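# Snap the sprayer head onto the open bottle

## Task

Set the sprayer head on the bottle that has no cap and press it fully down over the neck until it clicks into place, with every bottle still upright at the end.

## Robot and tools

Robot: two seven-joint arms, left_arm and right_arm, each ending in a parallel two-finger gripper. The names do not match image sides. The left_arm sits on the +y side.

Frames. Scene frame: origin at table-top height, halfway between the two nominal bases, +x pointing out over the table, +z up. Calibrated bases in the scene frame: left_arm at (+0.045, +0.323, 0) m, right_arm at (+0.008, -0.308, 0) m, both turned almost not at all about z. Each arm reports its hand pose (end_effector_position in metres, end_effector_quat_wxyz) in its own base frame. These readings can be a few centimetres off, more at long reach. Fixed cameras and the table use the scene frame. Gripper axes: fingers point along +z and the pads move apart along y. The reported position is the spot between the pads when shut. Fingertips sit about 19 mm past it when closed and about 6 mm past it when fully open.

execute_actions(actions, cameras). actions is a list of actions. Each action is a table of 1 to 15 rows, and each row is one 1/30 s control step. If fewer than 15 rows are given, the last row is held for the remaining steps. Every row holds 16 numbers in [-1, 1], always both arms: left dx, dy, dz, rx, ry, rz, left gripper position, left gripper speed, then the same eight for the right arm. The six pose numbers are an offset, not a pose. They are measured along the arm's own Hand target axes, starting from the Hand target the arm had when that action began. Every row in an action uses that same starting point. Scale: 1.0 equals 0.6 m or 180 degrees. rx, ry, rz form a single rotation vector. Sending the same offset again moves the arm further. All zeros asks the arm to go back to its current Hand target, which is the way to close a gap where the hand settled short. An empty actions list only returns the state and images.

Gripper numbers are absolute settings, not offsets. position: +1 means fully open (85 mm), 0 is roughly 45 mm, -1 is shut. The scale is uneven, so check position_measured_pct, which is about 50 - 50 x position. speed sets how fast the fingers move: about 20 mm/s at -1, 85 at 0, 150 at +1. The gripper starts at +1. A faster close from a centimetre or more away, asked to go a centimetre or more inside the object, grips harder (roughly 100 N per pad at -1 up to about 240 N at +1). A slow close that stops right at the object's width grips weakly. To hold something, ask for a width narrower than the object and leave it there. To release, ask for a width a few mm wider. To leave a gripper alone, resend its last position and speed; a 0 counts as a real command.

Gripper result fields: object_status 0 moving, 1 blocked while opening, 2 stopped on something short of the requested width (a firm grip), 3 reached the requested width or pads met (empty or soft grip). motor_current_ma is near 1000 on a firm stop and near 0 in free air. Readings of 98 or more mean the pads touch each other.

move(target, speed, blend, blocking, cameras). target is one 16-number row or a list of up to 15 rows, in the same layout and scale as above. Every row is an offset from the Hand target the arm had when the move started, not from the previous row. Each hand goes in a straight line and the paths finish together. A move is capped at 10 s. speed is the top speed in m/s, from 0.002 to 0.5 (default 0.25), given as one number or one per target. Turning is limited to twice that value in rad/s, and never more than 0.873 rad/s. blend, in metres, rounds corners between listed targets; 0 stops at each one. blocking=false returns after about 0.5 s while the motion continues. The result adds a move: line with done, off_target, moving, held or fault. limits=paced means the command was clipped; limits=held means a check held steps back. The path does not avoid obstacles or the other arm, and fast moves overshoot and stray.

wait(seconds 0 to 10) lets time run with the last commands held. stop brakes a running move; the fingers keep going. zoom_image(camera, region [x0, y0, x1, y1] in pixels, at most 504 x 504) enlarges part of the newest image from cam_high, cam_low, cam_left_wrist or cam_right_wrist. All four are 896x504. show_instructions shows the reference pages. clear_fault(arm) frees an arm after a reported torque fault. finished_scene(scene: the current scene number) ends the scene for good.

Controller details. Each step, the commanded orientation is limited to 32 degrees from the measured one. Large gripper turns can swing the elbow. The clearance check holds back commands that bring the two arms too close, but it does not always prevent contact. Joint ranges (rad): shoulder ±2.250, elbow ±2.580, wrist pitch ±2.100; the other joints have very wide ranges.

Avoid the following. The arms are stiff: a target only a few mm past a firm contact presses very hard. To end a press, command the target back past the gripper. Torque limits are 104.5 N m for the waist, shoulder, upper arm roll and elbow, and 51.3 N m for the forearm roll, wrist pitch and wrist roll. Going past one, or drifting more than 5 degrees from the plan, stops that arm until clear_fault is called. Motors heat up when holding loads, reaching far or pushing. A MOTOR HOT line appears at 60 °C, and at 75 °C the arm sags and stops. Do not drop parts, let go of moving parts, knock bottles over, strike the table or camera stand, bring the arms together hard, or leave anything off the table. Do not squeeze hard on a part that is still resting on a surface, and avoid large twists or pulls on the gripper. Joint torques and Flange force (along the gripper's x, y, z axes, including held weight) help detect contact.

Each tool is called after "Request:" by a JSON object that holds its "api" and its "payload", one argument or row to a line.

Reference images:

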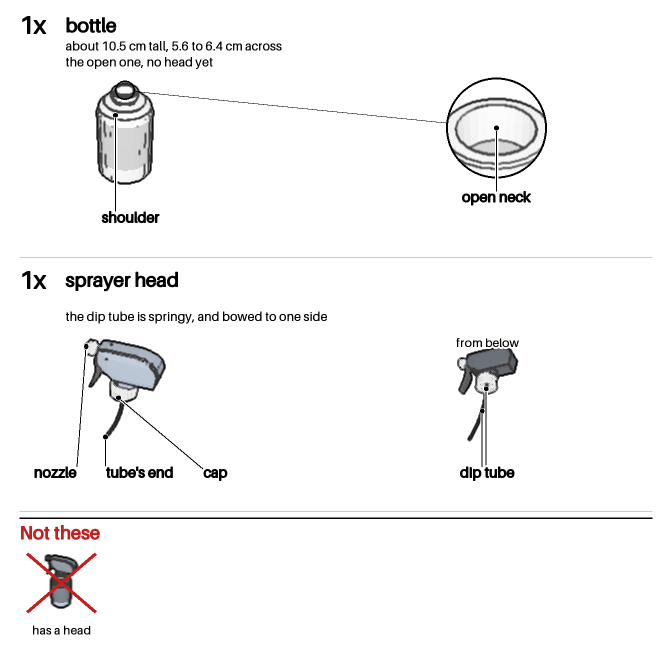

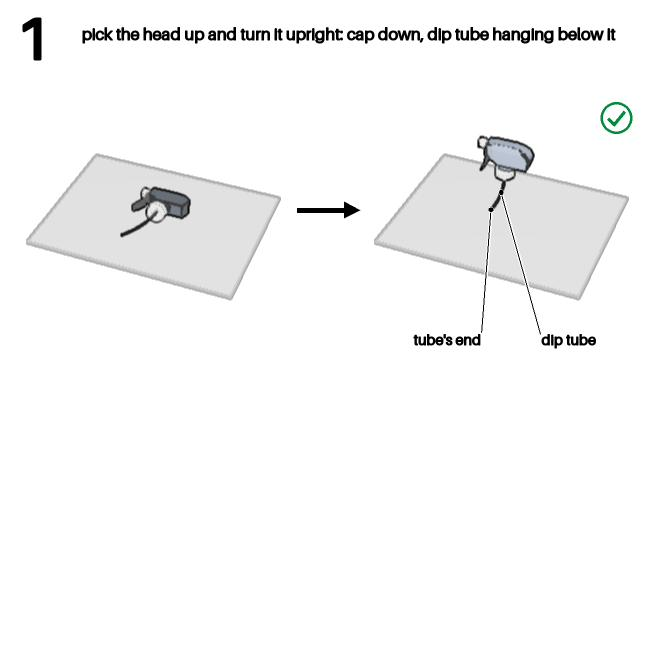

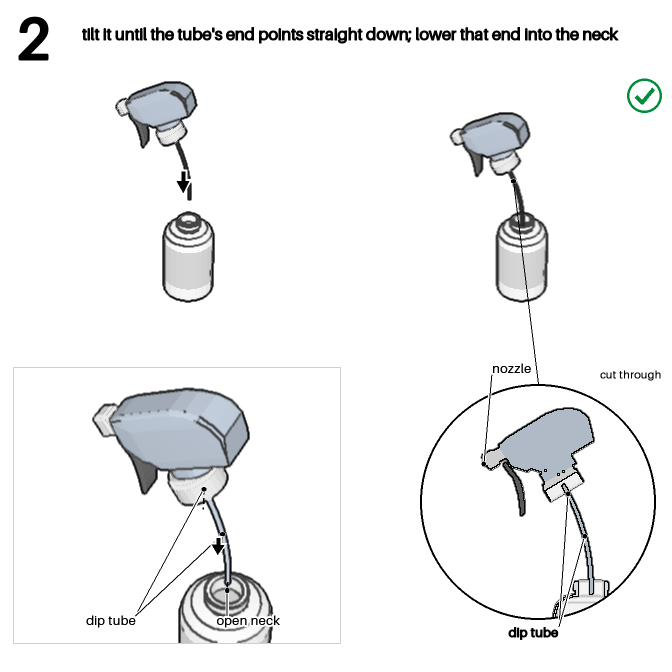

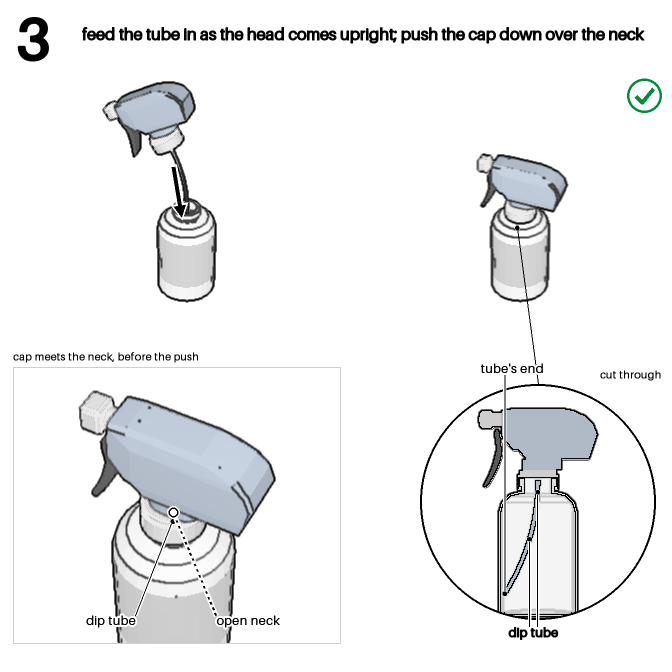

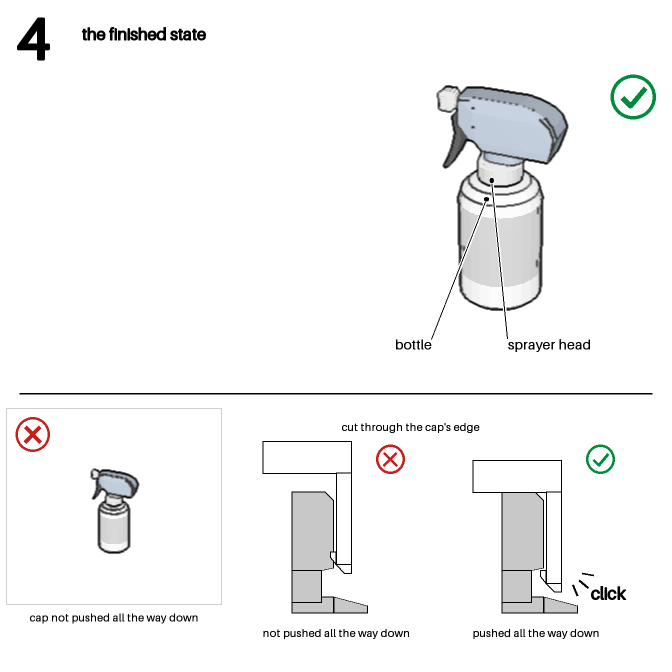

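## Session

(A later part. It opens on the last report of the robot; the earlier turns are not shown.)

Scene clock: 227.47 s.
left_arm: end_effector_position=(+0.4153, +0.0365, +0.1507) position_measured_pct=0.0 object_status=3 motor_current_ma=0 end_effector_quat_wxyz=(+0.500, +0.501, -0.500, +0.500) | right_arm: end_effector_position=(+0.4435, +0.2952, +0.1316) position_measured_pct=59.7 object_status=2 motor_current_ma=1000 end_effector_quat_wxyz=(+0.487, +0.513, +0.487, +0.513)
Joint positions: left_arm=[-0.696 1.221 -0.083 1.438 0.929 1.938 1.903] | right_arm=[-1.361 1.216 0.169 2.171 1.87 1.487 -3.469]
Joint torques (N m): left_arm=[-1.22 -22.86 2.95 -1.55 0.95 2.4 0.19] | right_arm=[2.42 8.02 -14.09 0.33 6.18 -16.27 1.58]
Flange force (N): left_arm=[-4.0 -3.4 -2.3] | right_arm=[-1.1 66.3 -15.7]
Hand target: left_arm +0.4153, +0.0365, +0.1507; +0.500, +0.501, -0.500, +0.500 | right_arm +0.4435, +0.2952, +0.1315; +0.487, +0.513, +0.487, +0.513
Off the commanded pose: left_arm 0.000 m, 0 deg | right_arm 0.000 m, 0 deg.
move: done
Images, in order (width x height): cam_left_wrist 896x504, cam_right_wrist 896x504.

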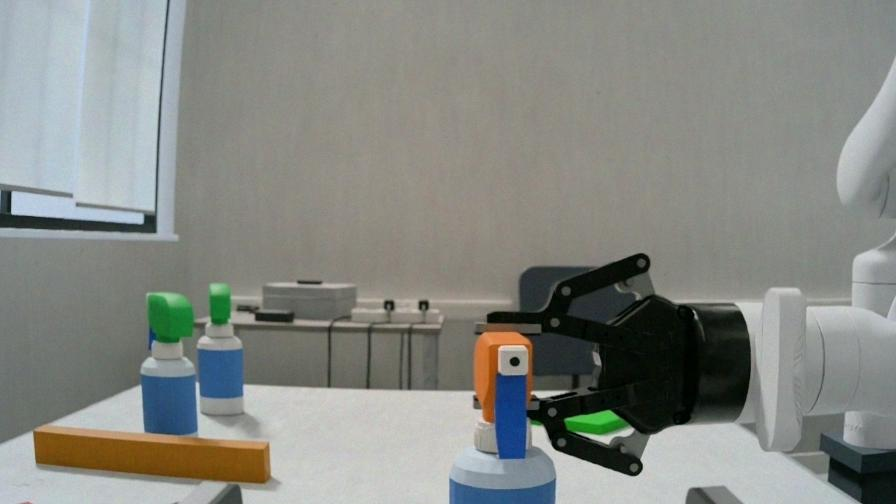

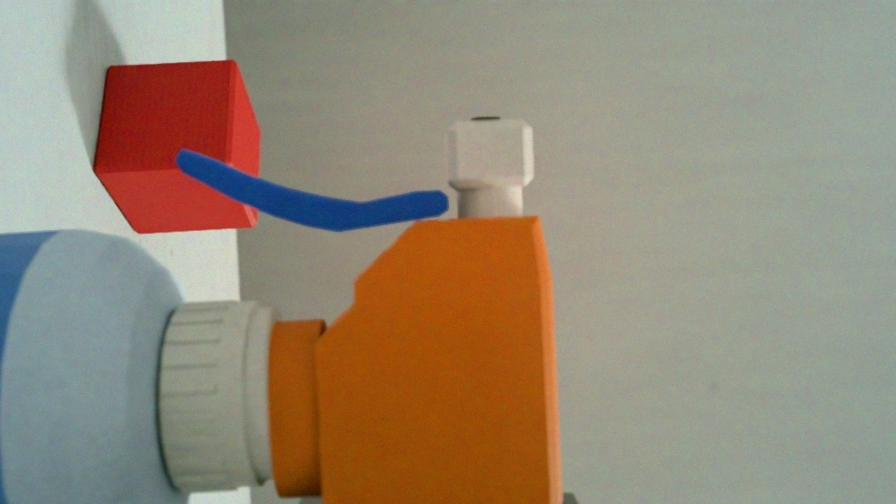

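Request:
{"api": "zoom_image", "payload": {
  "camera": "cam_right_wrist",
  "region": [100, 270, 330, 504]
}}

Request:
{"api": "zoom_image", "payload": {
  "camera": "cam_left_wrist",
  "region": [440, 400, 570, 500]
}}

Scaled by 2.154 from the camera's 896x504 image, which has a finer 1280x720 frame.

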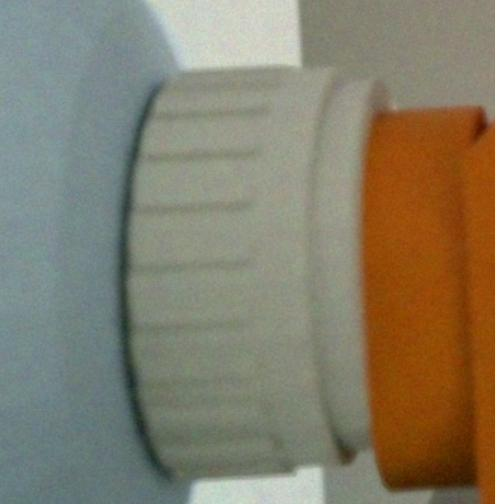

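Scaled by 3.877 from the camera's 896x504 image, which has a finer 1280x720 frame.

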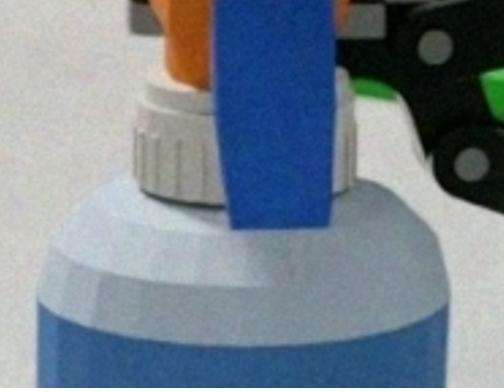

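Request:
{"api": "move", "payload": {
  "target": [0,0,0,0,0,0,1,1,0.0004,0.0077,0,0,0,0,-0.25,-1],
  "speed": 0.03,
  "cameras": []
}}

Request:
{"api": "move", "payload": {
  "target": [0,0,0,0,0,0,1,1,0.0004,0.0077,0,0,0,0,-0.25,-1],
  "speed": 0.03,
  "cameras": ["cam_right_wrist","cam_left_wrist"]
}}

Request:
{"api": "zoom_image", "payload": {
  "camera": "cam_left_wrist",
  "region": [440, 400, 570, 500]
}}

Scene clock: 240.60 s.
left_arm: end_effector_position=(+0.4153, +0.0365, +0.1507) position_measured_pct=0.0 object_status=3 motor_current_ma=0 end_effector_quat_wxyz=(+0.500, +0.501, -0.500, +0.500) | right_arm: end_effector_position=(+0.4435, +0.2952, +0.1360) position_measured_pct=59.7 object_status=2 motor_current_ma=1000 end_effector_quat_wxyz=(+0.487, +0.513, +0.487, +0.513)
Joint positions: left_arm=[-0.696 1.221 -0.083 1.438 0.929 1.938 1.903] | right_arm=[-1.362 1.203 0.17 2.178 1.872 1.484 -3.463]
Joint torques (N m): left_arm=[-1.2 -22.86 2.93 -1.49 0.97 2.35 0.2] | right_arm=[0.48 -13.36 1.65 1.64 0.12 -1.08 0.51]
Flange force (N): left_arm=[-4.1 -3.6 -2.5] | right_arm=[-0.7 9.4 -3.0]
Hand target: left_arm +0.4153, +0.0365, +0.1507; +0.500, +0.501, -0.500, +0.500 | right_arm +0.4435, +0.2952, +0.1361; +0.487, +0.513, +0.487, +0.513
Off the commanded pose: left_arm 0.000 m, 0 deg | right_arm 0.000 m, 0 deg.
move: done
No camera images: "cameras" was empty.

Scene clock: 241.30 s.
left_arm: end_effector_position=(+0.4153, +0.0365, +0.1507) position_measured_pct=0.0 object_status=3 motor_current_ma=0 end_effector_quat_wxyz=(+0.500, +0.501, -0.500, +0.500) | right_arm: end_effector_position=(+0.4435, +0.2951, +0.1408) position_measured_pct=59.7 object_status=2 motor_current_ma=1000 end_effector_quat_wxyz=(+0.487, +0.513, +0.487, +0.513)
Joint positions: left_arm=[-0.696 1.221 -0.083 1.438 0.929 1.938 1.903] | right_arm=[-1.362 1.19 0.172 2.184 1.873 1.483 -3.456]
Joint torques (N m): left_arm=[-1.22 -22.89 2.96 -1.49 0.97 2.4 0.23] | right_arm=[0.8 -18.32 6.23 0.78 -0.81 2.55 0.14]
Flange force (N): left_arm=[-4.2 -3.5 -2.4] | right_arm=[-1.7 -2.6 -5.0]
Hand target: left_arm +0.4153, +0.0365, +0.1507; +0.500, +0.501, -0.500, +0.500 | right_arm +0.4435, +0.2951, +0.1408; +0.487, +0.513, +0.487, +0.513
Off the commanded pose: left_arm 0.000 m, 0 deg | right_arm 0.000 m, 0 deg.
move: done
Images, in order (width x height): cam_left_wrist 896x504, cam_right_wrist 896x504.

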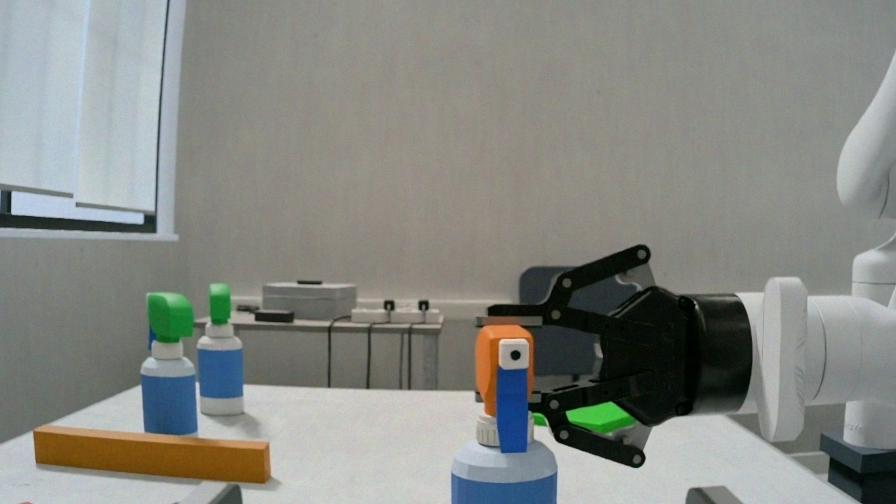

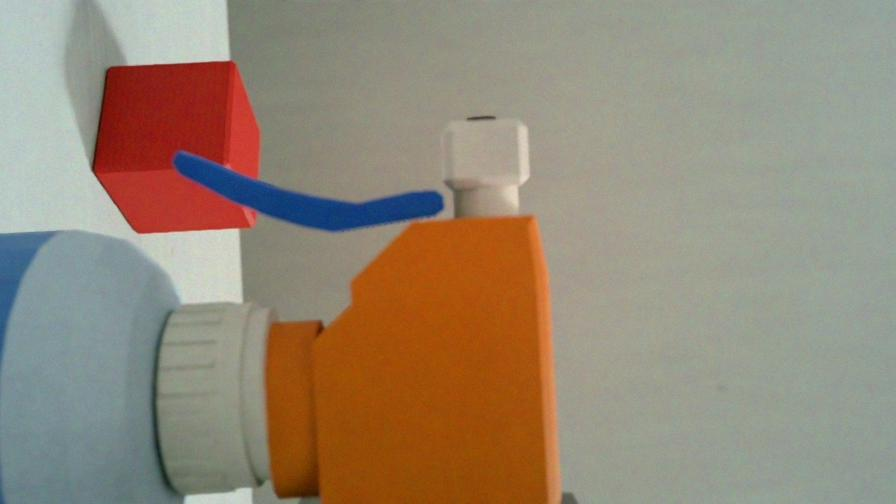

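Scaled by 3.877 from the camera's 896x504 image, which has a finer 1280x720 frame.

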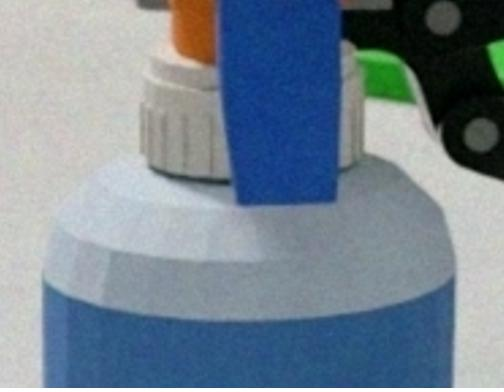

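Request:
{"api": "move", "payload": {
  "target": [0,0,0,0,0,0,1,1,-0.0003,-0.006,0,0,0,0,-0.25,-1],
  "speed": 0.02,
  "cameras": []
}}

Request:
{"api": "move", "payload": {
  "target": [0,0,0,0,0,0,1,1,0,-0.0003,0,0,0,0,0.1,-1],
  "speed": 0.02,
  "cameras": ["cam_right_wrist","cam_left_wrist"]
}}

Request:
{"api": "zoom_image", "payload": {
  "camera": "cam_left_wrist",
  "region": [400, 280, 620, 500]
}}

Scene clock: 246.10 s.
left_arm: end_effector_position=(+0.4153, +0.0365, +0.1507) position_measured_pct=0.0 object_status=3 motor_current_ma=0 end_effector_quat_wxyz=(+0.500, +0.501, -0.500, +0.500) | right_arm: end_effector_position=(+0.4435, +0.2952, +0.1372) position_measured_pct=59.7 object_status=2 motor_current_ma=1000 end_effector_quat_wxyz=(+0.487, +0.513, +0.487, +0.513)
Joint positions: left_arm=[-0.696 1.221 -0.083 1.438 0.929 1.938 1.903] | right_arm=[-1.362 1.2 0.171 2.179 1.872 1.484 -3.461]
Joint torques (N m): left_arm=[-1.21 -22.82 2.94 -1.51 0.98 2.39 0.19] | right_arm=[0.86 -18.17 6.03 0.8 -0.78 2.36 0.16]
Flange force (N): left_arm=[-4.0 -3.5 -2.4] | right_arm=[-1.9 -2.0 -5.1]
Hand target: left_arm +0.4153, +0.0365, +0.1507; +0.500, +0.501, -0.500, +0.500 | right_arm +0.4435, +0.2952, +0.1372; +0.487, +0.513, +0.487, +0.513
Off the commanded pose: left_arm 0.000 m, 0 deg | right_arm 0.000 m, 0 deg.
move: done
No camera images: "cameras" was empty.

Scene clock: 247.00 s.
left_arm: end_effector_position=(+0.4153, +0.0365, +0.1507) position_measured_pct=0.0 object_status=3 motor_current_ma=0 end_effector_quat_wxyz=(+0.500, +0.501, -0.500, +0.500) | right_arm: end_effector_position=(+0.4435, +0.2952, +0.1370) position_measured_pct=45.0 object_status=0 motor_current_ma=0 end_effector_quat_wxyz=(+0.487, +0.513, +0.487, +0.513)
Joint positions: left_arm=[-0.696 1.221 -0.083 1.438 0.929 1.938 1.903] | right_arm=[-1.362 1.201 0.171 2.179 1.872 1.484 -3.462]
Joint torques (N m): left_arm=[-1.17 -22.82 2.91 -1.5 0.98 2.41 0.17] | right_arm=[0.83 -18.18 6.02 0.8 -0.84 2.37 0.18]
Flange force (N): left_arm=[-4.0 -3.5 -2.4] | right_arm=[-2.0 -2.0 -4.9]
Hand target: left_arm +0.4153, +0.0365, +0.1507; +0.500, +0.501, -0.500, +0.500 | right_arm +0.4435, +0.2952, +0.1370; +0.487, +0.513, +0.487, +0.513
Off the commanded pose: left_arm 0.000 m, 0 deg | right_arm 0.000 m, 0 deg.
move: done
Images, in order (width x height): cam_left_wrist 896x504, cam_right_wrist 896x504.

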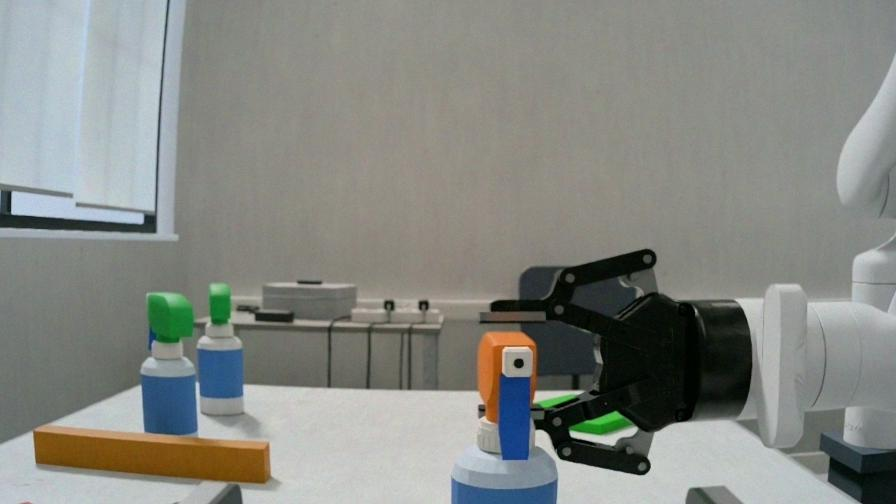

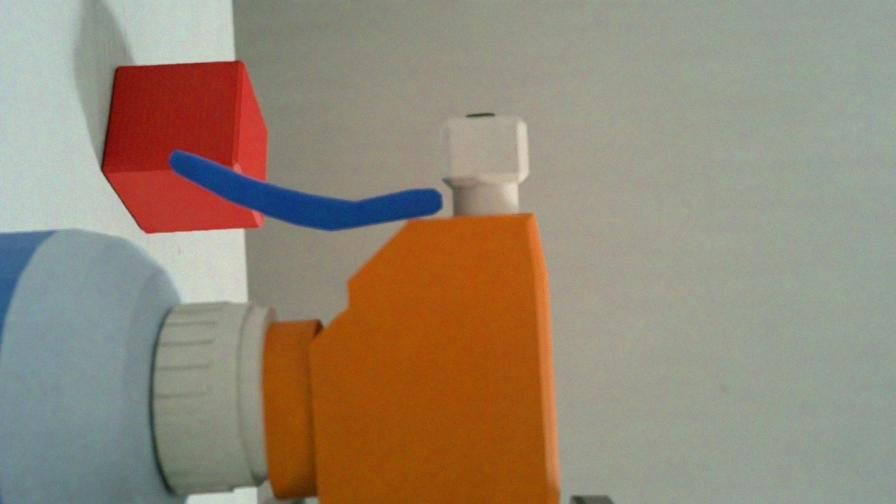

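Scaled by 2.291 from the camera's 896x504 image, which has a finer 1280x720 frame.

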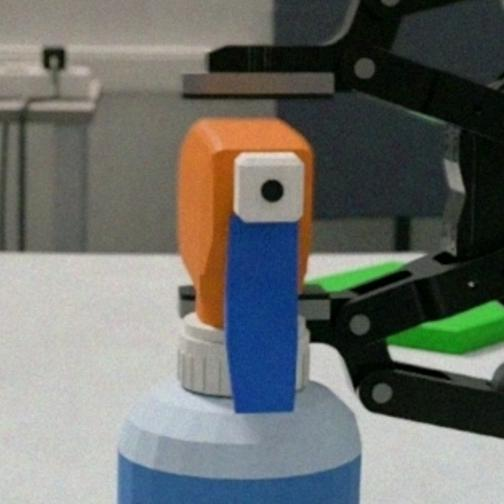

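Request:
{"api": "move", "payload": {
  "target": [0,0,0,0,0,0,1,1,0,0,-0.16,0,0,0,0.1,-1],
  "speed": 0.1
}}

Request:
{"api": "zoom_image", "payload": {
  "camera": "cam_left_wrist",
  "region": [400, 280, 620, 500]
}}

Request:
{"api": "zoom_image", "payload": {
  "camera": "cam_low",
  "region": [330, 190, 450, 290]
}}

Scene clock: 252.63 s.
left_arm: end_effector_position=(+0.4153, +0.0365, +0.1507) position_measured_pct=0.0 object_status=3 motor_current_ma=0 end_effector_quat_wxyz=(+0.500, +0.501, -0.500, +0.500) | right_arm: end_effector_position=(+0.3476, +0.2952, +0.1370) position_measured_pct=45.0 object_status=3 motor_current_ma=0 end_effector_quat_wxyz=(+0.487, +0.513, +0.487, +0.513)
Joint positions: left_arm=[-0.696 1.221 -0.083 1.438 0.929 1.938 1.903] | right_arm=[-1.553 1.204 0.027 2.251 1.604 1.555 -3.508]
Joint torques (N m): left_arm=[-1.19 -22.84 2.98 -1.46 0.96 2.37 0.2] | right_arm=[0.87 -17.01 5.18 2.21 -0.97 2.34 0.18]
Flange force (N): left_arm=[-4.1 -3.6 -2.6] | right_arm=[-3.0 -1.4 -5.0]
Hand target: left_arm +0.4153, +0.0365, +0.1507; +0.500, +0.501, -0.500, +0.500 | right_arm +0.3475, +0.2952, +0.1370; +0.487, +0.513, +0.487, +0.513
Off the commanded pose: left_arm 0.000 m, 0 deg | right_arm 0.000 m, 0 deg.
move: done

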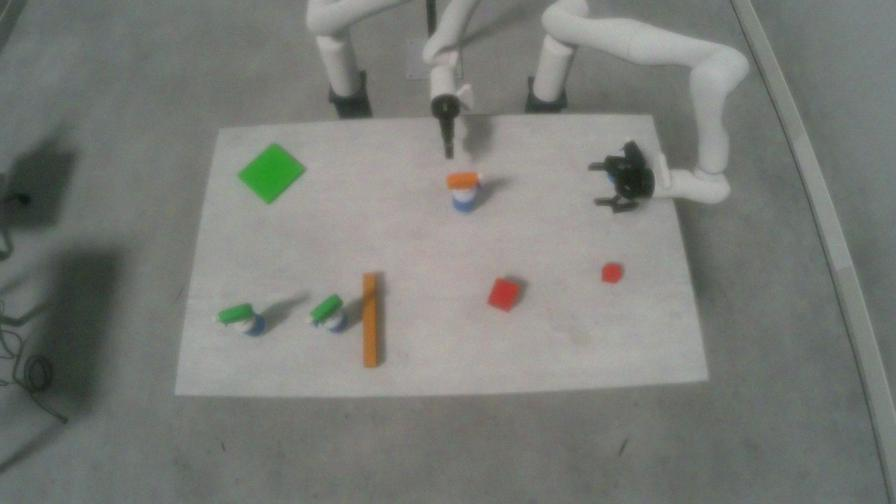

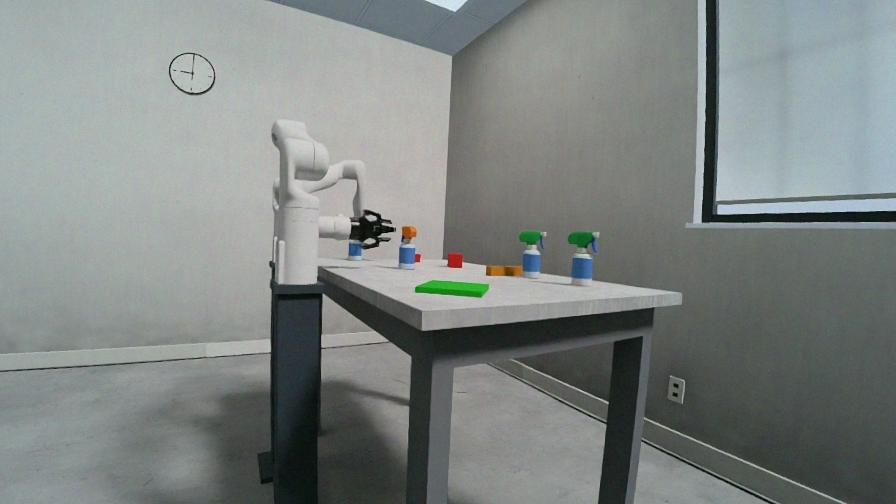

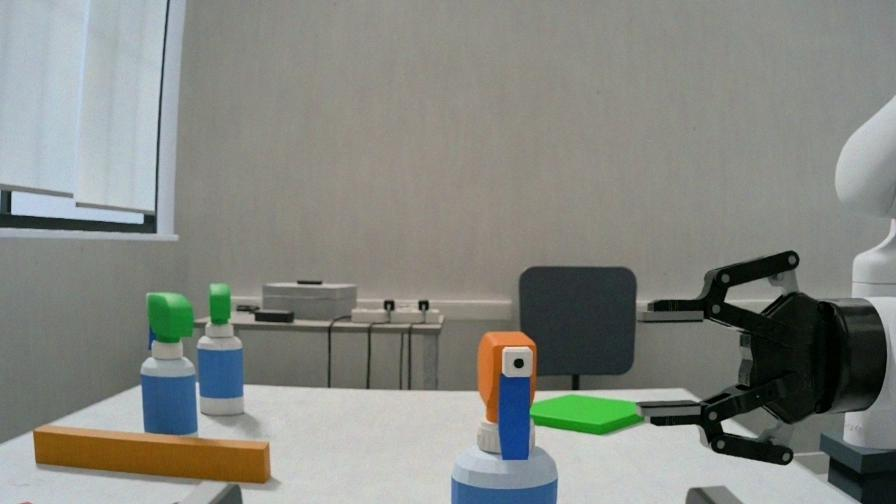

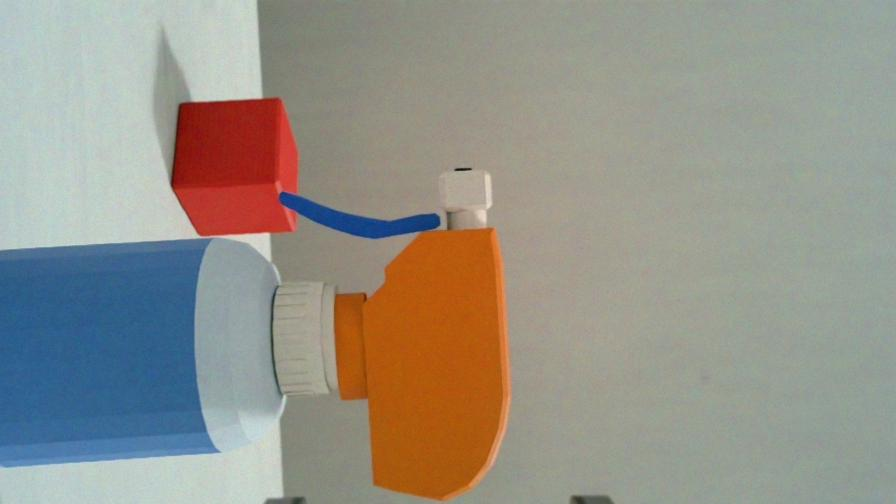

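Scaled by 2.291 from the camera's 896x504 image, which has a finer 1280x720 frame.

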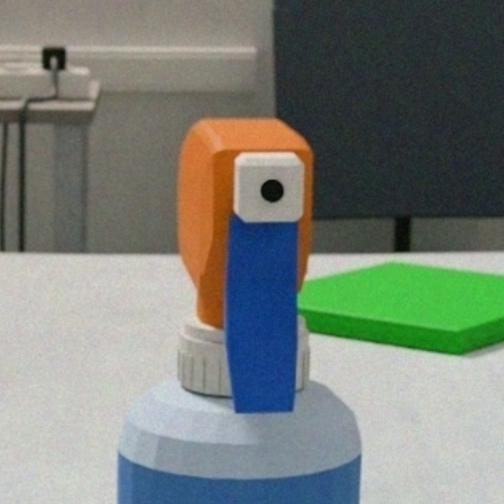

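Scaled by 4.200.

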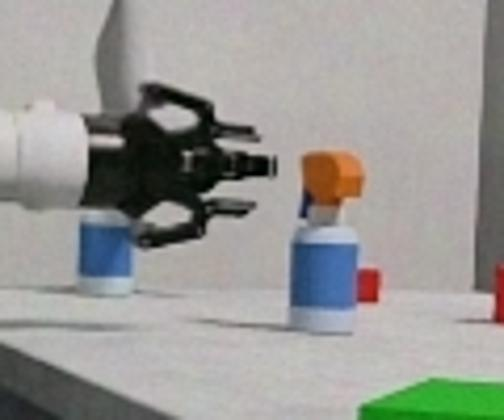

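Request:
{"api": "finished_scene", "payload": {
  "scene": 1
}}

The scene is finished: the task was done.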